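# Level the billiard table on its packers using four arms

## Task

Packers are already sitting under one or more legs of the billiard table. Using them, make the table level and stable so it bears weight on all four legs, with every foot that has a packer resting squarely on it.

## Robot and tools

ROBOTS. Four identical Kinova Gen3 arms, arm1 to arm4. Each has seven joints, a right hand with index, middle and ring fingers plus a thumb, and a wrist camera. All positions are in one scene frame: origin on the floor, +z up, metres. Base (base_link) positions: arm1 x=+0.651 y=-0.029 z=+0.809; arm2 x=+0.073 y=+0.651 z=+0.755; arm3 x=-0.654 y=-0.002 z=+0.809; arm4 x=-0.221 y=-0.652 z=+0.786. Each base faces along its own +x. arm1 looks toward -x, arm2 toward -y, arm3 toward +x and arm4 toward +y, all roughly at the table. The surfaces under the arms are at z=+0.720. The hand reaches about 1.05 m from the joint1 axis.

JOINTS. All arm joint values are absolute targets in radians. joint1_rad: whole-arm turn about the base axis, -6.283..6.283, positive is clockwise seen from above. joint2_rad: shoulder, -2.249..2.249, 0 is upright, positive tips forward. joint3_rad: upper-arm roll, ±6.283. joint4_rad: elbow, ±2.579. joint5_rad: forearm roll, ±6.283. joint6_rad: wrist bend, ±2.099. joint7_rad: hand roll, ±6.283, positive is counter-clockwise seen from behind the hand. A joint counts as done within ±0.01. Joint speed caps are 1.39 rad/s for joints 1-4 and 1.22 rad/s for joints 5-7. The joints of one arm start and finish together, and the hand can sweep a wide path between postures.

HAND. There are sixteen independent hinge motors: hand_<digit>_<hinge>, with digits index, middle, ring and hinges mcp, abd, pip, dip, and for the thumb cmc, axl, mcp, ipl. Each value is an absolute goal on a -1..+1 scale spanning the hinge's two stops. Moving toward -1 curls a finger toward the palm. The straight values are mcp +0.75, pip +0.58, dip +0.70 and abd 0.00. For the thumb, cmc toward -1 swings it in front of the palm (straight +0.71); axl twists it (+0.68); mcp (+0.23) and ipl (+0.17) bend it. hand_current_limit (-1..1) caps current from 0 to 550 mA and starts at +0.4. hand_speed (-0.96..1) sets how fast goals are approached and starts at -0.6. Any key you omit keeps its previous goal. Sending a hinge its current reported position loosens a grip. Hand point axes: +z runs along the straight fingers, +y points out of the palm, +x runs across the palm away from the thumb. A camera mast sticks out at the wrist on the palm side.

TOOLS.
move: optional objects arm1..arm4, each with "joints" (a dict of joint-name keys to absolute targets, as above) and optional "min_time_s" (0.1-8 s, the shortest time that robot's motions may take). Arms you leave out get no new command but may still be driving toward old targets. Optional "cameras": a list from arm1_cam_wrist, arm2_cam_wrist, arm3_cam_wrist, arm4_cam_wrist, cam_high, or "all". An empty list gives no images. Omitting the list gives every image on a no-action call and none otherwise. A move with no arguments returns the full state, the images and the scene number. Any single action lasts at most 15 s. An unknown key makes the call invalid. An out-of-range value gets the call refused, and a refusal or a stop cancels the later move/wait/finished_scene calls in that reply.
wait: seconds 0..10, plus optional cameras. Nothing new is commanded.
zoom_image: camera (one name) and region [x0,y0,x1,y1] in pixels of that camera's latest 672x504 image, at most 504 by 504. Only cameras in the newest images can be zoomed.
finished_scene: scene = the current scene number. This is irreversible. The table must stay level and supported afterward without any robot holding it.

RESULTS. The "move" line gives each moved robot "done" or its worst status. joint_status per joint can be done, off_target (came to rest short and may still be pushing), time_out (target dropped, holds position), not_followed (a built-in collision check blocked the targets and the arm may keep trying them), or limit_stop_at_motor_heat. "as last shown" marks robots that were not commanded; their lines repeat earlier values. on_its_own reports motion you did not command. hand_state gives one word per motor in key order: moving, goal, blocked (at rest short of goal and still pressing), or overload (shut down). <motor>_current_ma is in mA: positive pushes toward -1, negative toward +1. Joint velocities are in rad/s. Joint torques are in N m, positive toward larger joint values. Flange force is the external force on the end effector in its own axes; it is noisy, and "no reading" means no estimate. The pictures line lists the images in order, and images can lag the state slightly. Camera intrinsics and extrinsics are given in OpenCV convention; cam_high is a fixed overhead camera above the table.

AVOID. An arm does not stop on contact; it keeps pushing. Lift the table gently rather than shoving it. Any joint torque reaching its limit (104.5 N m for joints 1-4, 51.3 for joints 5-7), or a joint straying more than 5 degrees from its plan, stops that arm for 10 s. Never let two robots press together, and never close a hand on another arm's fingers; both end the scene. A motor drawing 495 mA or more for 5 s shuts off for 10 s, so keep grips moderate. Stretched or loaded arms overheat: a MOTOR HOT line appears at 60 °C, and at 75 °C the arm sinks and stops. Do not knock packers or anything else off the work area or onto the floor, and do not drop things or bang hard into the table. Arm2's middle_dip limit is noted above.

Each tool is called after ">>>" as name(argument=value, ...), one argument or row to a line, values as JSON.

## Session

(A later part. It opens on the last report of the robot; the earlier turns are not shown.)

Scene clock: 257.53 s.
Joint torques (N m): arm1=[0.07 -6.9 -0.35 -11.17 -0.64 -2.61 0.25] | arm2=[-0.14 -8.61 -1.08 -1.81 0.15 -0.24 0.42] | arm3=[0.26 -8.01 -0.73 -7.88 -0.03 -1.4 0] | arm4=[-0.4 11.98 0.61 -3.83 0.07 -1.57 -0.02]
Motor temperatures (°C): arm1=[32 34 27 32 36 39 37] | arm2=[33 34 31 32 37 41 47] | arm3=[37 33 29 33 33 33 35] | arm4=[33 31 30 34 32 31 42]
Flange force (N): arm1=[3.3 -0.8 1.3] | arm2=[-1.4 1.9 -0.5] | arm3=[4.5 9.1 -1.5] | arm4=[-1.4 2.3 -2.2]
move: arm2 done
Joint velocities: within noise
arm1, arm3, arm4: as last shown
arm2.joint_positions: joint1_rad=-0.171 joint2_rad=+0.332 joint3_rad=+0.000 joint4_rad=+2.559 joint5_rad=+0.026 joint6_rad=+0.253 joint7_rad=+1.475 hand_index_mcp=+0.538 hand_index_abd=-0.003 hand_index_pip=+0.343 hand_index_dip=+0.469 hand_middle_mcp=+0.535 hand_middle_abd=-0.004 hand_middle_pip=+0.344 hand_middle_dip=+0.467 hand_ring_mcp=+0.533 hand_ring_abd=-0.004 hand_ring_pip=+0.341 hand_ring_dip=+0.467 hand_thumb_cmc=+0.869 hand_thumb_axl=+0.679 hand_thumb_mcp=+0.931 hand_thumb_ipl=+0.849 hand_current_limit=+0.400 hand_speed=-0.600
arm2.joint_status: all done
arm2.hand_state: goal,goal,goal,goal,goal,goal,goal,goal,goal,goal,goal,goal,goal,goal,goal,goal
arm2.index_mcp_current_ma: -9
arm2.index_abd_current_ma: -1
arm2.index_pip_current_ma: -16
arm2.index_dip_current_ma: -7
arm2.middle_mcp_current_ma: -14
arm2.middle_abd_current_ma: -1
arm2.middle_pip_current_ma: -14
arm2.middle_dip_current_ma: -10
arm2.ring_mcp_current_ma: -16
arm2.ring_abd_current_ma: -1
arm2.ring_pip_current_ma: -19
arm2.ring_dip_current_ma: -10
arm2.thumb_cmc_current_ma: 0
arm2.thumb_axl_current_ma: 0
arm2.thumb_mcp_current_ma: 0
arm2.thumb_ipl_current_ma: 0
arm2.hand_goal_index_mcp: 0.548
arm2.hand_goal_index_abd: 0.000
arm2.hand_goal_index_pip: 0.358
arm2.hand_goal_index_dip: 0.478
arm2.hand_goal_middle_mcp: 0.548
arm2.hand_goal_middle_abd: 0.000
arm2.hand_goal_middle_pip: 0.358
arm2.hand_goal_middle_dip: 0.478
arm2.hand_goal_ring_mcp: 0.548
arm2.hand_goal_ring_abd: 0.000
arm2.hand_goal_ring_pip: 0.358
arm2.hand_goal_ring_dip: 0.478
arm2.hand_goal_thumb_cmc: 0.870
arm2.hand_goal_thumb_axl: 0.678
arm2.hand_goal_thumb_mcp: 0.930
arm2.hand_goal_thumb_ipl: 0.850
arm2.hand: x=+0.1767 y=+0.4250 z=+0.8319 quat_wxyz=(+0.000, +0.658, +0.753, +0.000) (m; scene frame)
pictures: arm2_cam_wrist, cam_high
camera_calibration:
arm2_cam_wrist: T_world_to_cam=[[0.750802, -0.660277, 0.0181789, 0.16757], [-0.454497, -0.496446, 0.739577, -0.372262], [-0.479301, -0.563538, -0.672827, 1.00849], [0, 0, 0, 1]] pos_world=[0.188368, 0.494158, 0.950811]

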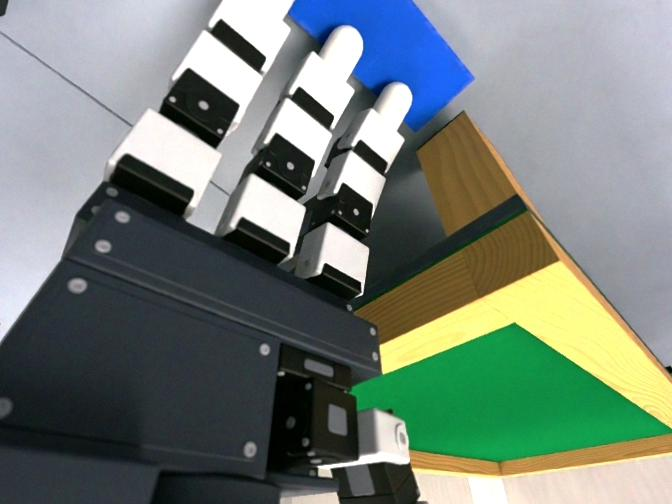

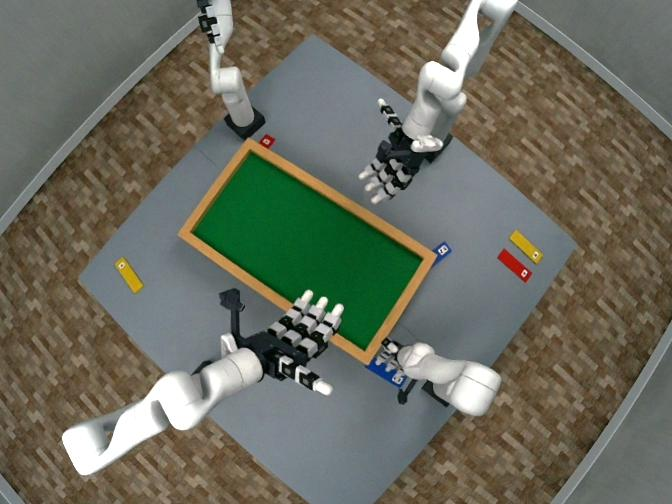

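>>> move(
  arm2={"joints":{"joint2_rad":0.2132,"joint4_rad":2.5157,"joint5_rad":0.0263,"joint6_rad":0.4154},"min_time_s":1.5},
  arm1={"joints":{"hand_thumb_cmc":0.87,"hand_thumb_mcp":0.93,"hand_thumb_ipl":0.85}},
  cameras=["arm2_cam_wrist"],
)

>>> move(
  arm2={"joints":{"joint2_rad":-0.4,"joint4_rad":2.3},"min_time_s":2},
  cameras=[],
)

>>> move(
  arm2={"joints":{"joint1_rad":1.2,"joint4_rad":2.0},"min_time_s":3},
  cameras=["cam_high"],
)

Scene clock: 265.10 s.
Joint torques (N m): arm1=[0.09 -6.86 -0.36 -11.2 -0.66 -2.58 0.25] | arm2=[0.21 -8.62 -0.85 -3.45 0.22 -0.21 0.46] | arm3=[0.3 -7.95 -0.73 -7.87 -0.04 -1.4 -0.02] | arm4=[-0.42 12.01 0.68 -3.86 -0.04 -1.55 -0.06]
Motor temperatures (°C): arm1=[32 34 27 32 36 39 37] | arm2=[33 34 31 32 37 41 47] | arm3=[37 33 29 33 33 33 35] | arm4=[33 31 30 34 32 31 42]
Flange force (N): arm1=[3.5 -0.9 1.4] | arm2=[-1.8 2.8 3.4] | arm3=[4.4 9.1 -1.5] | arm4=[-1.3 2.2 -2.0]
move: arm1 done; arm2 done
Joint velocities: within noise
arm1.joint_positions: joint1_rad=+0.300 joint2_rad=-0.200 joint3_rad=+0.000 joint4_rad=+1.398 joint5_rad=+0.006 joint6_rad=+1.142 joint7_rad=+0.768 hand_index_mcp=+0.552 hand_index_abd=-0.003 hand_index_pip=+0.357 hand_index_dip=+0.476 hand_middle_mcp=+0.552 hand_middle_abd=-0.001 hand_middle_pip=+0.357 hand_middle_dip=+0.475 hand_ring_mcp=+0.552 hand_ring_abd=-0.001 hand_ring_pip=+0.357 hand_ring_dip=+0.476 hand_thumb_cmc=+0.873 hand_thumb_axl=+0.677 hand_thumb_mcp=+0.929 hand_thumb_ipl=+0.849 hand_current_limit=+0.400 hand_speed=-0.600
arm1.joint_status: all done
arm1.hand_state: goal,goal,goal,goal,goal,goal,goal,goal,goal,goal,goal,goal,goal,goal,goal,goal
arm1.index_mcp_current_ma: 16
arm1.index_abd_current_ma: -11
arm1.index_pip_current_ma: -4
arm1.index_dip_current_ma: -10
arm1.middle_mcp_current_ma: 19
arm1.middle_abd_current_ma: -5
arm1.middle_pip_current_ma: -3
arm1.middle_dip_current_ma: -11
arm1.ring_mcp_current_ma: 17
arm1.ring_abd_current_ma: -2
arm1.ring_pip_current_ma: -3
arm1.ring_dip_current_ma: -9
arm1.thumb_cmc_current_ma: 13
arm1.thumb_axl_current_ma: -3
arm1.thumb_mcp_current_ma: -6
arm1.thumb_ipl_current_ma: -6
arm1.hand_goal_index_mcp: 0.548
arm1.hand_goal_index_abd: 0.000
arm1.hand_goal_index_pip: 0.358
arm1.hand_goal_index_dip: 0.478
arm1.hand_goal_middle_mcp: 0.548
arm1.hand_goal_middle_abd: 0.000
arm1.hand_goal_middle_pip: 0.358
arm1.hand_goal_middle_dip: 0.478
arm1.hand_goal_ring_mcp: 0.548
arm1.hand_goal_ring_abd: 0.000
arm1.hand_goal_ring_pip: 0.358
arm1.hand_goal_ring_dip: 0.478
arm1.hand_goal_thumb_cmc: 0.870
arm1.hand_goal_thumb_axl: 0.678
arm1.hand_goal_thumb_mcp: 0.930
arm1.hand_goal_thumb_ipl: 0.850
arm1.hand: x=+0.1848 y=+0.1170 z=+1.4594 quat_wxyz=(-0.092, -0.780, +0.494, +0.372) (m; scene frame)
arm2.joint_positions: joint1_rad=-0.171 joint2_rad=+0.213 joint3_rad=+0.000 joint4_rad=+2.516 joint5_rad=+0.026 joint6_rad=+0.415 joint7_rad=+1.475 hand_index_mcp=+0.547 hand_index_abd=-0.002 hand_index_pip=+0.356 hand_index_dip=+0.476 hand_middle_mcp=+0.547 hand_middle_abd=-0.003 hand_middle_pip=+0.357 hand_middle_dip=+0.475 hand_ring_mcp=+0.547 hand_ring_abd=-0.003 hand_ring_pip=+0.356 hand_ring_dip=+0.476 hand_thumb_cmc=+0.869 hand_thumb_axl=+0.679 hand_thumb_mcp=+0.931 hand_thumb_ipl=+0.849 hand_current_limit=+0.400 hand_speed=-0.600
arm2.joint_status: all done
arm2.hand_state: goal,goal,goal,goal,goal,goal,goal,goal,goal,goal,goal,goal,goal,goal,goal,goal
arm2.index_mcp_current_ma: 0
arm2.index_abd_current_ma: 0
arm2.index_pip_current_ma: -1
arm2.index_dip_current_ma: -1
arm2.middle_mcp_current_ma: 0
arm2.middle_abd_current_ma: -1
arm2.middle_pip_current_ma: 0
arm2.middle_dip_current_ma: -1
arm2.ring_mcp_current_ma: 0
arm2.ring_abd_current_ma: -1
arm2.ring_pip_current_ma: -1
arm2.ring_dip_current_ma: -1
arm2.thumb_cmc_current_ma: 0
arm2.thumb_axl_current_ma: 0
arm2.thumb_mcp_current_ma: 0
arm2.thumb_ipl_current_ma: 0
arm2.hand_goal_index_mcp: 0.548
arm2.hand_goal_index_abd: 0.000
arm2.hand_goal_index_pip: 0.358
arm2.hand_goal_index_dip: 0.478
arm2.hand_goal_middle_mcp: 0.548
arm2.hand_goal_middle_abd: 0.000
arm2.hand_goal_middle_pip: 0.358
arm2.hand_goal_middle_dip: 0.478
arm2.hand_goal_ring_mcp: 0.548
arm2.hand_goal_ring_abd: 0.000
arm2.hand_goal_ring_pip: 0.358
arm2.hand_goal_ring_dip: 0.478
arm2.hand_goal_thumb_cmc: 0.870
arm2.hand_goal_thumb_axl: 0.678
arm2.hand_goal_thumb_mcp: 0.930
arm2.hand_goal_thumb_ipl: 0.850
arm2.hand: x=+0.1753 y=+0.4247 z=+0.8616 quat_wxyz=(-0.001, +0.659, +0.752, -0.002) (m; scene frame)
arm3.joint_positions: joint1_rad=-0.200 joint2_rad=-0.200 joint3_rad=+0.000 joint4_rad=+1.800 joint5_rad=+0.000 joint6_rad=+1.095 joint7_rad=-0.670 hand_index_mcp=+0.551 hand_index_abd=-0.001 hand_index_pip=+0.357 hand_index_dip=+0.476 hand_middle_mcp=+0.552 hand_middle_abd=-0.001 hand_middle_pip=+0.357 hand_middle_dip=+0.476 hand_ring_mcp=+0.552 hand_ring_abd=-0.001 hand_ring_pip=+0.357 hand_ring_dip=+0.476 hand_thumb_cmc=+0.716 hand_thumb_axl=+0.677 hand_thumb_mcp=+0.223 hand_thumb_ipl=+0.168 hand_current_limit=+0.400 hand_speed=-0.600
arm3.joint_status: not commanded
arm3.hand_state: goal,goal,goal,goal,goal,goal,goal,goal,goal,goal,goal,goal,goal,goal,goal,goal
arm3.index_mcp_current_ma: 2
arm3.index_abd_current_ma: 0
arm3.index_pip_current_ma: 0
arm3.index_dip_current_ma: -1
arm3.middle_mcp_current_ma: 2
arm3.middle_abd_current_ma: 0
arm3.middle_pip_current_ma: 0
arm3.middle_dip_current_ma: -1
arm3.ring_mcp_current_ma: 2
arm3.ring_abd_current_ma: 0
arm3.ring_pip_current_ma: 0
arm3.ring_dip_current_ma: -1
arm3.thumb_cmc_current_ma: 1
arm3.thumb_axl_current_ma: 0
arm3.thumb_mcp_current_ma: -2
arm3.thumb_ipl_current_ma: 0
arm3.hand_goal_index_mcp: 0.548
arm3.hand_goal_index_abd: 0.000
arm3.hand_goal_index_pip: 0.358
arm3.hand_goal_index_dip: 0.478
arm3.hand_goal_middle_mcp: 0.548
arm3.hand_goal_middle_abd: 0.000
arm3.hand_goal_middle_pip: 0.358
arm3.hand_goal_middle_dip: 0.478
arm3.hand_goal_ring_mcp: 0.548
arm3.hand_goal_ring_abd: 0.000
arm3.hand_goal_ring_pip: 0.358
arm3.hand_goal_ring_dip: 0.478
arm3.hand_goal_thumb_cmc: 0.714
arm3.hand_goal_thumb_axl: 0.678
arm3.hand_goal_thumb_mcp: 0.226
arm3.hand_goal_thumb_ipl: 0.168
arm3.hand: x=-0.2348 y=-0.0316 z=+1.2466 quat_wxyz=(+0.082, +0.842, +0.492, +0.204) (m; scene frame)
arm4: as last shown
pictures: arm2_cam_wrist
camera_calibration:
arm2_cam_wrist: T_world_to_cam=[[0.74996, -0.661295, 0.0157929, 0.170577], [-0.452263, -0.495186, 0.741788, -0.397876], [-0.48272, -0.563454, -0.670448, 1.02614], [0, 0, 0, 1]] pos_world=[0.187468, 0.493961, 0.980419]

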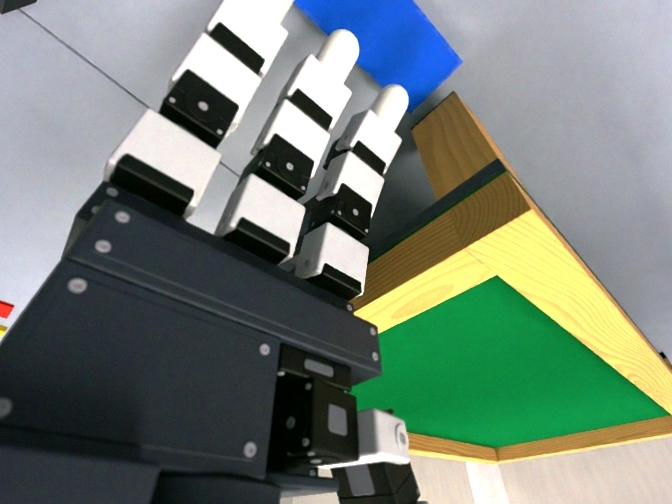

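Scene clock: 267.47 s.
Joint torques (N m): arm1=[0.07 -6.82 -0.41 -11.21 -0.68 -2.58 0.25] | arm2=[0.22 -3.66 -0.98 -9.96 0.08 -2.25 0.33] | arm3=[0.3 -8.01 -0.7 -7.88 -0.04 -1.41 0.02] | arm4=[-0.45 12.03 0.74 -3.87 -0.03 -1.61 -0.04]
Motor temperatures (°C): arm1=[32 34 27 32 36 39 37] | arm2=[33 34 31 32 37 41 47] | arm3=[37 33 29 33 33 33 35] | arm4=[33 31 30 34 32 31 42]
Flange force (N): arm1=[3.5 -1.1 1.4] | arm2=[-2.5 -3.5 2.9] | arm3=[4.6 9.0 -1.5] | arm4=[-1.3 2.4 -2.1]
move: arm2 done
Joint velocities: within noise
arm1, arm3: as last shown
arm2.joint_positions: joint1_rad=-0.171 joint2_rad=-0.400 joint3_rad=+0.000 joint4_rad=+2.300 joint5_rad=+0.026 joint6_rad=+0.415 joint7_rad=+1.475 hand_index_mcp=+0.548 hand_index_abd=-0.007 hand_index_pip=+0.356 hand_index_dip=+0.477 hand_middle_mcp=+0.548 hand_middle_abd=-0.007 hand_middle_pip=+0.357 hand_middle_dip=+0.475 hand_ring_mcp=+0.548 hand_ring_abd=-0.001 hand_ring_pip=+0.357 hand_ring_dip=+0.476 hand_thumb_cmc=+0.869 hand_thumb_axl=+0.679 hand_thumb_mcp=+0.930 hand_thumb_ipl=+0.849 hand_current_limit=+0.400 hand_speed=-0.600
arm2.joint_status: all done
arm2.hand_state: goal,goal,goal,goal,goal,goal,goal,goal,goal,goal,goal,goal,goal,goal,goal,goal
arm2.index_mcp_current_ma: 0
arm2.index_abd_current_ma: -4
arm2.index_pip_current_ma: -1
arm2.index_dip_current_ma: 0
arm2.middle_mcp_current_ma: 0
arm2.middle_abd_current_ma: -4
arm2.middle_pip_current_ma: 0
arm2.middle_dip_current_ma: -1
arm2.ring_mcp_current_ma: 0
arm2.ring_abd_current_ma: 0
arm2.ring_pip_current_ma: 0
arm2.ring_dip_current_ma: -1
arm2.thumb_cmc_current_ma: 0
arm2.thumb_axl_current_ma: 0
arm2.thumb_mcp_current_ma: 0
arm2.thumb_ipl_current_ma: 0
arm2.hand_goal_index_mcp: 0.548
arm2.hand_goal_index_abd: 0.000
arm2.hand_goal_index_pip: 0.358
arm2.hand_goal_index_dip: 0.478
arm2.hand_goal_middle_mcp: 0.548
arm2.hand_goal_middle_abd: 0.000
arm2.hand_goal_middle_pip: 0.358
arm2.hand_goal_middle_dip: 0.478
arm2.hand_goal_ring_mcp: 0.548
arm2.hand_goal_ring_abd: 0.000
arm2.hand_goal_ring_pip: 0.358
arm2.hand_goal_ring_dip: 0.478
arm2.hand_goal_thumb_cmc: 0.870
arm2.hand_goal_thumb_axl: 0.678
arm2.hand_goal_thumb_mcp: 0.930
arm2.hand_goal_thumb_ipl: 0.850
arm2.hand: x=+0.2000 y=+0.2956 z=+1.1433 quat_wxyz=(+0.321, +0.606, +0.686, -0.244) (m; scene frame)
arm4.joint_positions: joint1_rad=+0.750 joint2_rad=-1.000 joint3_rad=+0.000 joint4_rad=+1.346 joint5_rad=-0.124 joint6_rad=+2.019 joint7_rad=+1.794 hand_index_mcp=+0.753 hand_index_abd=+0.000 hand_index_pip=+0.577 hand_index_dip=+0.696 hand_middle_mcp=+0.753 hand_middle_abd=+0.000 hand_middle_pip=+0.577 hand_middle_dip=+0.696 hand_ring_mcp=+0.753 hand_ring_abd=+0.000 hand_ring_pip=+0.577 hand_ring_dip=+0.696 hand_thumb_cmc=+0.714 hand_thumb_axl=+0.677 hand_thumb_mcp=+0.224 hand_thumb_ipl=+0.168 hand_current_limit=+0.400 hand_speed=-0.600
arm4.joint_status: not commanded
arm4.hand_state: goal,goal,goal,goal,goal,goal,goal,goal,goal,goal,goal,goal,goal,goal,goal,goal
arm4.index_mcp_current_ma: 0
arm4.index_abd_current_ma: 0
arm4.index_pip_current_ma: 0
arm4.index_dip_current_ma: 0
arm4.middle_mcp_current_ma: 0
arm4.middle_abd_current_ma: 0
arm4.middle_pip_current_ma: 0
arm4.middle_dip_current_ma: 0
arm4.ring_mcp_current_ma: 0
arm4.ring_abd_current_ma: 0
arm4.ring_pip_current_ma: 0
arm4.ring_dip_current_ma: 0
arm4.thumb_cmc_current_ma: 0
arm4.thumb_axl_current_ma: 0
arm4.thumb_mcp_current_ma: 0
arm4.thumb_ipl_current_ma: 0
arm4.hand_goal_index_mcp: 0.754
arm4.hand_goal_index_abd: 0.000
arm4.hand_goal_index_pip: 0.576
arm4.hand_goal_index_dip: 0.696
arm4.hand_goal_middle_mcp: 0.754
arm4.hand_goal_middle_abd: 0.000
arm4.hand_goal_middle_pip: 0.576
arm4.hand_goal_middle_dip: 0.696
arm4.hand_goal_ring_mcp: 0.754
arm4.hand_goal_ring_abd: 0.000
arm4.hand_goal_ring_pip: 0.576
arm4.hand_goal_ring_dip: 0.696
arm4.hand_goal_thumb_cmc: 0.714
arm4.hand_goal_thumb_axl: 0.678
arm4.hand_goal_thumb_mcp: 0.226
arm4.hand_goal_thumb_ipl: 0.168
arm4.hand: x=-0.3203 y=-0.6152 z=+1.3861 quat_wxyz=(+0.351, -0.484, +0.789, +0.143) (m; scene frame)
pictures: none
No camera images: "cameras" was empty.

Scene clock: 270.83 s.
Joint torques (N m): arm1=[0.02 -6.88 -0.37 -11.15 -0.67 -2.58 0.25] | arm2=[0.26 -4.73 -1.04 -10.93 0.14 -2.66 0.33] | arm3=[0.3 -7.96 -0.73 -7.87 0 -1.4 -0.01] | arm4=[-0.41 12.06 0.7 -3.88 -0.01 -1.56 -0.08]
Motor temperatures (°C): arm1=[32 34 27 32 36 39 37] | arm2=[33 34 31 32 37 41 47] | arm3=[37 33 29 33 33 33 35] | arm4=[33 31 30 34 32 31 42]
Flange force (N): arm1=[3.3 -0.8 1.3] | arm2=[-2.0 -3.9 2.7] | arm3=[4.4 9.1 -1.5] | arm4=[-1.2 2.3 -1.9]
move: arm2 done
Joint velocities: within noise
arm1, arm3, arm4: as last shown
arm2.joint_positions: joint1_rad=+1.200 joint2_rad=-0.400 joint3_rad=+0.000 joint4_rad=+2.000 joint5_rad=+0.026 joint6_rad=+0.415 joint7_rad=+1.475 hand_index_mcp=+0.548 hand_index_abd=-0.007 hand_index_pip=+0.356 hand_index_dip=+0.477 hand_middle_mcp=+0.548 hand_middle_abd=-0.007 hand_middle_pip=+0.357 hand_middle_dip=+0.475 hand_ring_mcp=+0.548 hand_ring_abd=-0.001 hand_ring_pip=+0.357 hand_ring_dip=+0.476 hand_thumb_cmc=+0.869 hand_thumb_axl=+0.679 hand_thumb_mcp=+0.931 hand_thumb_ipl=+0.849 hand_current_limit=+0.400 hand_speed=-0.600
arm2.joint_status: all done
arm2.hand_state: goal,goal,goal,goal,goal,goal,goal,goal,goal,goal,goal,goal,goal,goal,goal,goal
arm2.index_mcp_current_ma: 0
arm2.index_abd_current_ma: -4
arm2.index_pip_current_ma: -1
arm2.index_dip_current_ma: 0
arm2.middle_mcp_current_ma: 0
arm2.middle_abd_current_ma: -4
arm2.middle_pip_current_ma: 0
arm2.middle_dip_current_ma: -1
arm2.ring_mcp_current_ma: 0
arm2.ring_abd_current_ma: 0
arm2.ring_pip_current_ma: 0
arm2.ring_dip_current_ma: -1
arm2.thumb_cmc_current_ma: 0
arm2.thumb_axl_current_ma: 0
arm2.thumb_mcp_current_ma: 0
arm2.thumb_ipl_current_ma: 0
arm2.hand_goal_index_mcp: 0.548
arm2.hand_goal_index_abd: 0.000
arm2.hand_goal_index_pip: 0.358
arm2.hand_goal_index_dip: 0.478
arm2.hand_goal_middle_mcp: 0.548
arm2.hand_goal_middle_abd: 0.000
arm2.hand_goal_middle_pip: 0.358
arm2.hand_goal_middle_dip: 0.478
arm2.hand_goal_ring_mcp: 0.548
arm2.hand_goal_ring_abd: 0.000
arm2.hand_goal_ring_pip: 0.358
arm2.hand_goal_ring_dip: 0.478
arm2.hand_goal_thumb_cmc: 0.870
arm2.hand_goal_thumb_axl: 0.678
arm2.hand_goal_thumb_mcp: 0.930
arm2.hand_goal_thumb_ipl: 0.850
arm2.hand: x=-0.3105 y=+0.4304 z=+1.3113 quat_wxyz=(+0.123, +0.836, +0.136, -0.517) (m; scene frame)
pictures: cam_high

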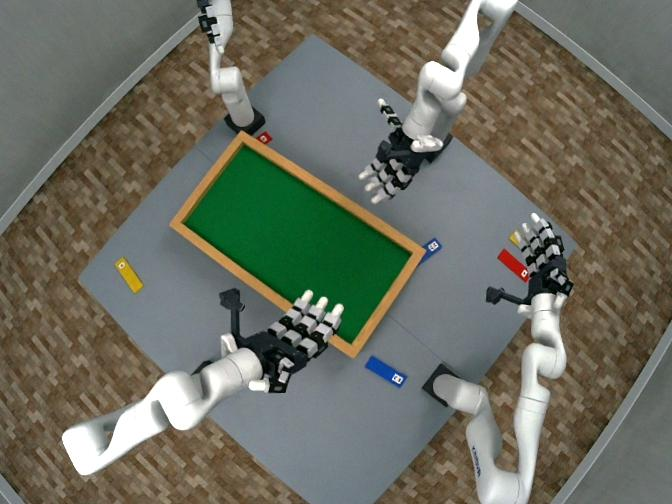

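>>> move(
  arm3={"joints":{"joint1_rad":0.5745,"joint2_rad":-0.2,"joint4_rad":2.1396,"joint5_rad":2.4347,"joint6_rad":0.6738,"joint7_rad":0.1492,"hand_index_mcp":0.95,"hand_index_pip":0.576,"hand_index_dip":0.696,"hand_middle_mcp":0.95,"hand_middle_pip":0.576,"hand_middle_dip":0.696},"min_time_s":3},
  cameras=[],
)

>>> move(
  arm3={"joints":{"joint2_rad":0.8513},"min_time_s":2.5},
  cameras=["arm3_cam_wrist","cam_high"],
)

Scene clock: 275.50 s.
Joint torques (N m): arm1=[0.04 -6.84 -0.42 -11.2 -0.67 -2.57 0.26] | arm2=[0.28 -4.74 -0.99 -10.8 0.07 -2.7 0.35] | arm3=[0.36 -8.61 -0.93 -8.64 0.91 2.05 -0.07] | arm4=[-0.38 12.08 0.68 -3.84 0.01 -1.6 -0.08]
Motor temperatures (°C): arm1=[32 34 27 32 36 39 37] | arm2=[33 34 31 32 37 41 47] | arm3=[37 33 29 33 33 33 35] | arm4=[33 31 30 34 32 31 42]
Flange force (N): arm1=[3.4 -1.1 1.4] | arm2=[-2.5 -3.6 2.6] | arm3=[-0.7 0.9 9.5] | arm4=[-1.2 2.2 -2.1]
move: arm3 done
Joint velocities: within noise
arm1, arm2, arm4: as last shown
arm3.joint_positions: joint1_rad=+0.574 joint2_rad=-0.200 joint3_rad=+0.000 joint4_rad=+2.140 joint5_rad=+2.435 joint6_rad=+0.674 joint7_rad=+0.149 hand_index_mcp=+0.946 hand_index_abd=-0.001 hand_index_pip=+0.574 hand_index_dip=+0.694 hand_middle_mcp=+0.945 hand_middle_abd=-0.001 hand_middle_pip=+0.574 hand_middle_dip=+0.694 hand_ring_mcp=+0.542 hand_ring_abd=-0.001 hand_ring_pip=+0.357 hand_ring_dip=+0.476 hand_thumb_cmc=+0.708 hand_thumb_axl=+0.677 hand_thumb_mcp=+0.225 hand_thumb_ipl=+0.168 hand_current_limit=+0.400 hand_speed=-0.600
arm3.joint_status: all done
arm3.hand_state: goal,goal,goal,goal,goal,goal,goal,goal,goal,goal,goal,goal,goal,goal,goal,goal
arm3.index_mcp_current_ma: -3
arm3.index_abd_current_ma: 0
arm3.index_pip_current_ma: -1
arm3.index_dip_current_ma: -1
arm3.middle_mcp_current_ma: -3
arm3.middle_abd_current_ma: 0
arm3.middle_pip_current_ma: -1
arm3.middle_dip_current_ma: -1
arm3.ring_mcp_current_ma: -4
arm3.ring_abd_current_ma: 0
arm3.ring_pip_current_ma: 0
arm3.ring_dip_current_ma: -1
arm3.thumb_cmc_current_ma: -4
arm3.thumb_axl_current_ma: 0
arm3.thumb_mcp_current_ma: -1
arm3.thumb_ipl_current_ma: 0
arm3.hand_goal_index_mcp: 0.950
arm3.hand_goal_index_abd: 0.000
arm3.hand_goal_index_pip: 0.576
arm3.hand_goal_index_dip: 0.696
arm3.hand_goal_middle_mcp: 0.950
arm3.hand_goal_middle_abd: 0.000
arm3.hand_goal_middle_pip: 0.576
arm3.hand_goal_middle_dip: 0.696
arm3.hand_goal_ring_mcp: 0.548
arm3.hand_goal_ring_abd: 0.000
arm3.hand_goal_ring_pip: 0.358
arm3.hand_goal_ring_dip: 0.478
arm3.hand_goal_thumb_cmc: 0.714
arm3.hand_goal_thumb_axl: 0.678
arm3.hand_goal_thumb_mcp: 0.226
arm3.hand_goal_thumb_ipl: 0.168
arm3.hand: x=-0.2875 y=-0.3760 z=+1.3797 quat_wxyz=(+0.378, -0.008, +0.647, -0.662) (m; scene frame)
pictures: none
No camera images: "cameras" was empty.

Scene clock: 278.37 s.
Joint torques (N m): arm1=[0.01 -6.9 -0.41 -11.19 -0.64 -2.57 0.25] | arm2=[0.07 -4.72 -0.95 -10.84 0.14 -2.71 0.28] | arm3=[0.4 -19.68 0.63 -1.08 0.04 1.78 -0.03] | arm4=[-0.39 12.05 0.69 -3.86 0.02 -1.63 -0.01]
Motor temperatures (°C): arm1=[32 34 27 32 36 39 37] | arm2=[33 34 31 32 37 41 47] | arm3=[37 33 29 33 33 33 35] | arm4=[33 31 30 34 32 31 42]
Flange force (N): arm1=[3.3 -1.0 1.4] | arm2=[-2.3 -3.0 2.5] | arm3=[-4.2 0.7 8.9] | arm4=[-1.2 2.4 -2.2]
move: arm3 done
Joint velocities: within noise
arm1, arm2, arm4: as last shown
arm3.joint_positions: joint1_rad=+0.575 joint2_rad=+0.851 joint3_rad=+0.000 joint4_rad=+2.140 joint5_rad=+2.435 joint6_rad=+0.674 joint7_rad=+0.149 hand_index_mcp=+0.943 hand_index_abd=-0.001 hand_index_pip=+0.574 hand_index_dip=+0.694 hand_middle_mcp=+0.943 hand_middle_abd=-0.001 hand_middle_pip=+0.574 hand_middle_dip=+0.694 hand_ring_mcp=+0.542 hand_ring_abd=-0.001 hand_ring_pip=+0.357 hand_ring_dip=+0.476 hand_thumb_cmc=+0.708 hand_thumb_axl=+0.677 hand_thumb_mcp=+0.225 hand_thumb_ipl=+0.168 hand_current_limit=+0.400 hand_speed=-0.600
arm3.joint_status: all done
arm3.hand_state: goal,goal,goal,goal,goal,goal,goal,goal,goal,goal,goal,goal,goal,goal,goal,goal
arm3.index_mcp_current_ma: -5
arm3.index_abd_current_ma: 0
arm3.index_pip_current_ma: -1
arm3.index_dip_current_ma: -1
arm3.middle_mcp_current_ma: -6
arm3.middle_abd_current_ma: 0
arm3.middle_pip_current_ma: -1
arm3.middle_dip_current_ma: -1
arm3.ring_mcp_current_ma: -4
arm3.ring_abd_current_ma: 0
arm3.ring_pip_current_ma: 0
arm3.ring_dip_current_ma: -1
arm3.thumb_cmc_current_ma: -4
arm3.thumb_axl_current_ma: 0
arm3.thumb_mcp_current_ma: -1
arm3.thumb_ipl_current_ma: 0
arm3.hand_goal_index_mcp: 0.950
arm3.hand_goal_index_abd: 0.000
arm3.hand_goal_index_pip: 0.576
arm3.hand_goal_index_dip: 0.696
arm3.hand_goal_middle_mcp: 0.950
arm3.hand_goal_middle_abd: 0.000
arm3.hand_goal_middle_pip: 0.576
arm3.hand_goal_middle_dip: 0.696
arm3.hand_goal_ring_mcp: 0.548
arm3.hand_goal_ring_abd: 0.000
arm3.hand_goal_ring_pip: 0.358
arm3.hand_goal_ring_dip: 0.478
arm3.hand_goal_thumb_cmc: 0.714
arm3.hand_goal_thumb_axl: 0.678
arm3.hand_goal_thumb_mcp: 0.226
arm3.hand_goal_thumb_ipl: 0.168
arm3.hand: x=-0.2990 y=-0.3717 z=+0.7885 quat_wxyz=(+0.063, -0.166, +0.907, -0.383) (m; scene frame)
pictures: arm3_cam_wrist, cam_high
camera_calibration:
arm3_cam_wrist: T_world_to_cam=[[0.578873, 0.697957, -0.421618, 0.801694], [0.369177, 0.236699, 0.898711, -0.551306], [0.727058, -0.675892, -0.120651, 0.190355], [0, 0, 0, 1]] pos_world=[-0.398949, -0.300395, 0.85644]

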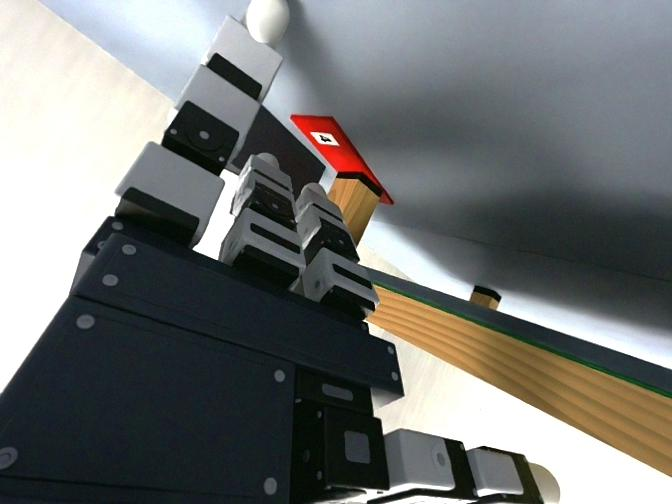

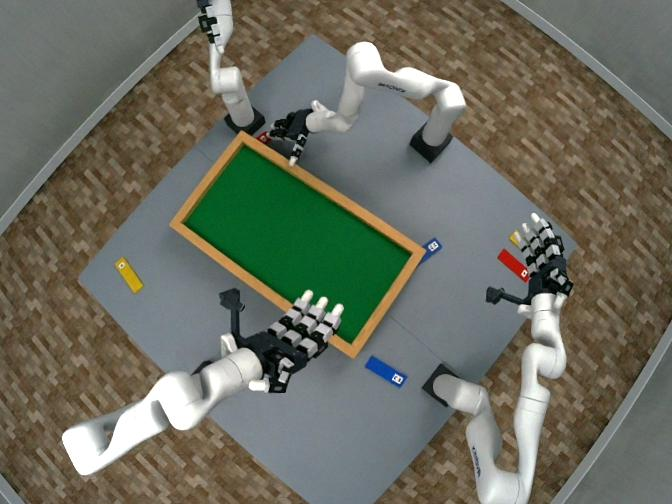

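>>> zoom_image(
  camera="arm3_cam_wrist",
  region=[260, 90, 420, 240],
)

>>> zoom_image(
  camera="arm3_cam_wrist",
  region=[440, 260, 540, 340],
)

Scaled by 3.150 from the camera's 672x504 image, which has a finer 960x720 frame.

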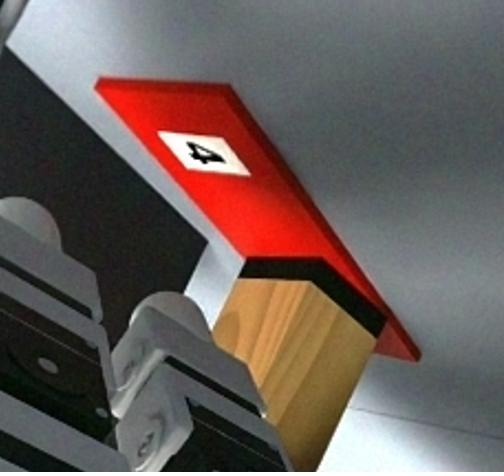

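Scaled by 5.040 from the camera's 672x504 image, which has a finer 960x720 frame.

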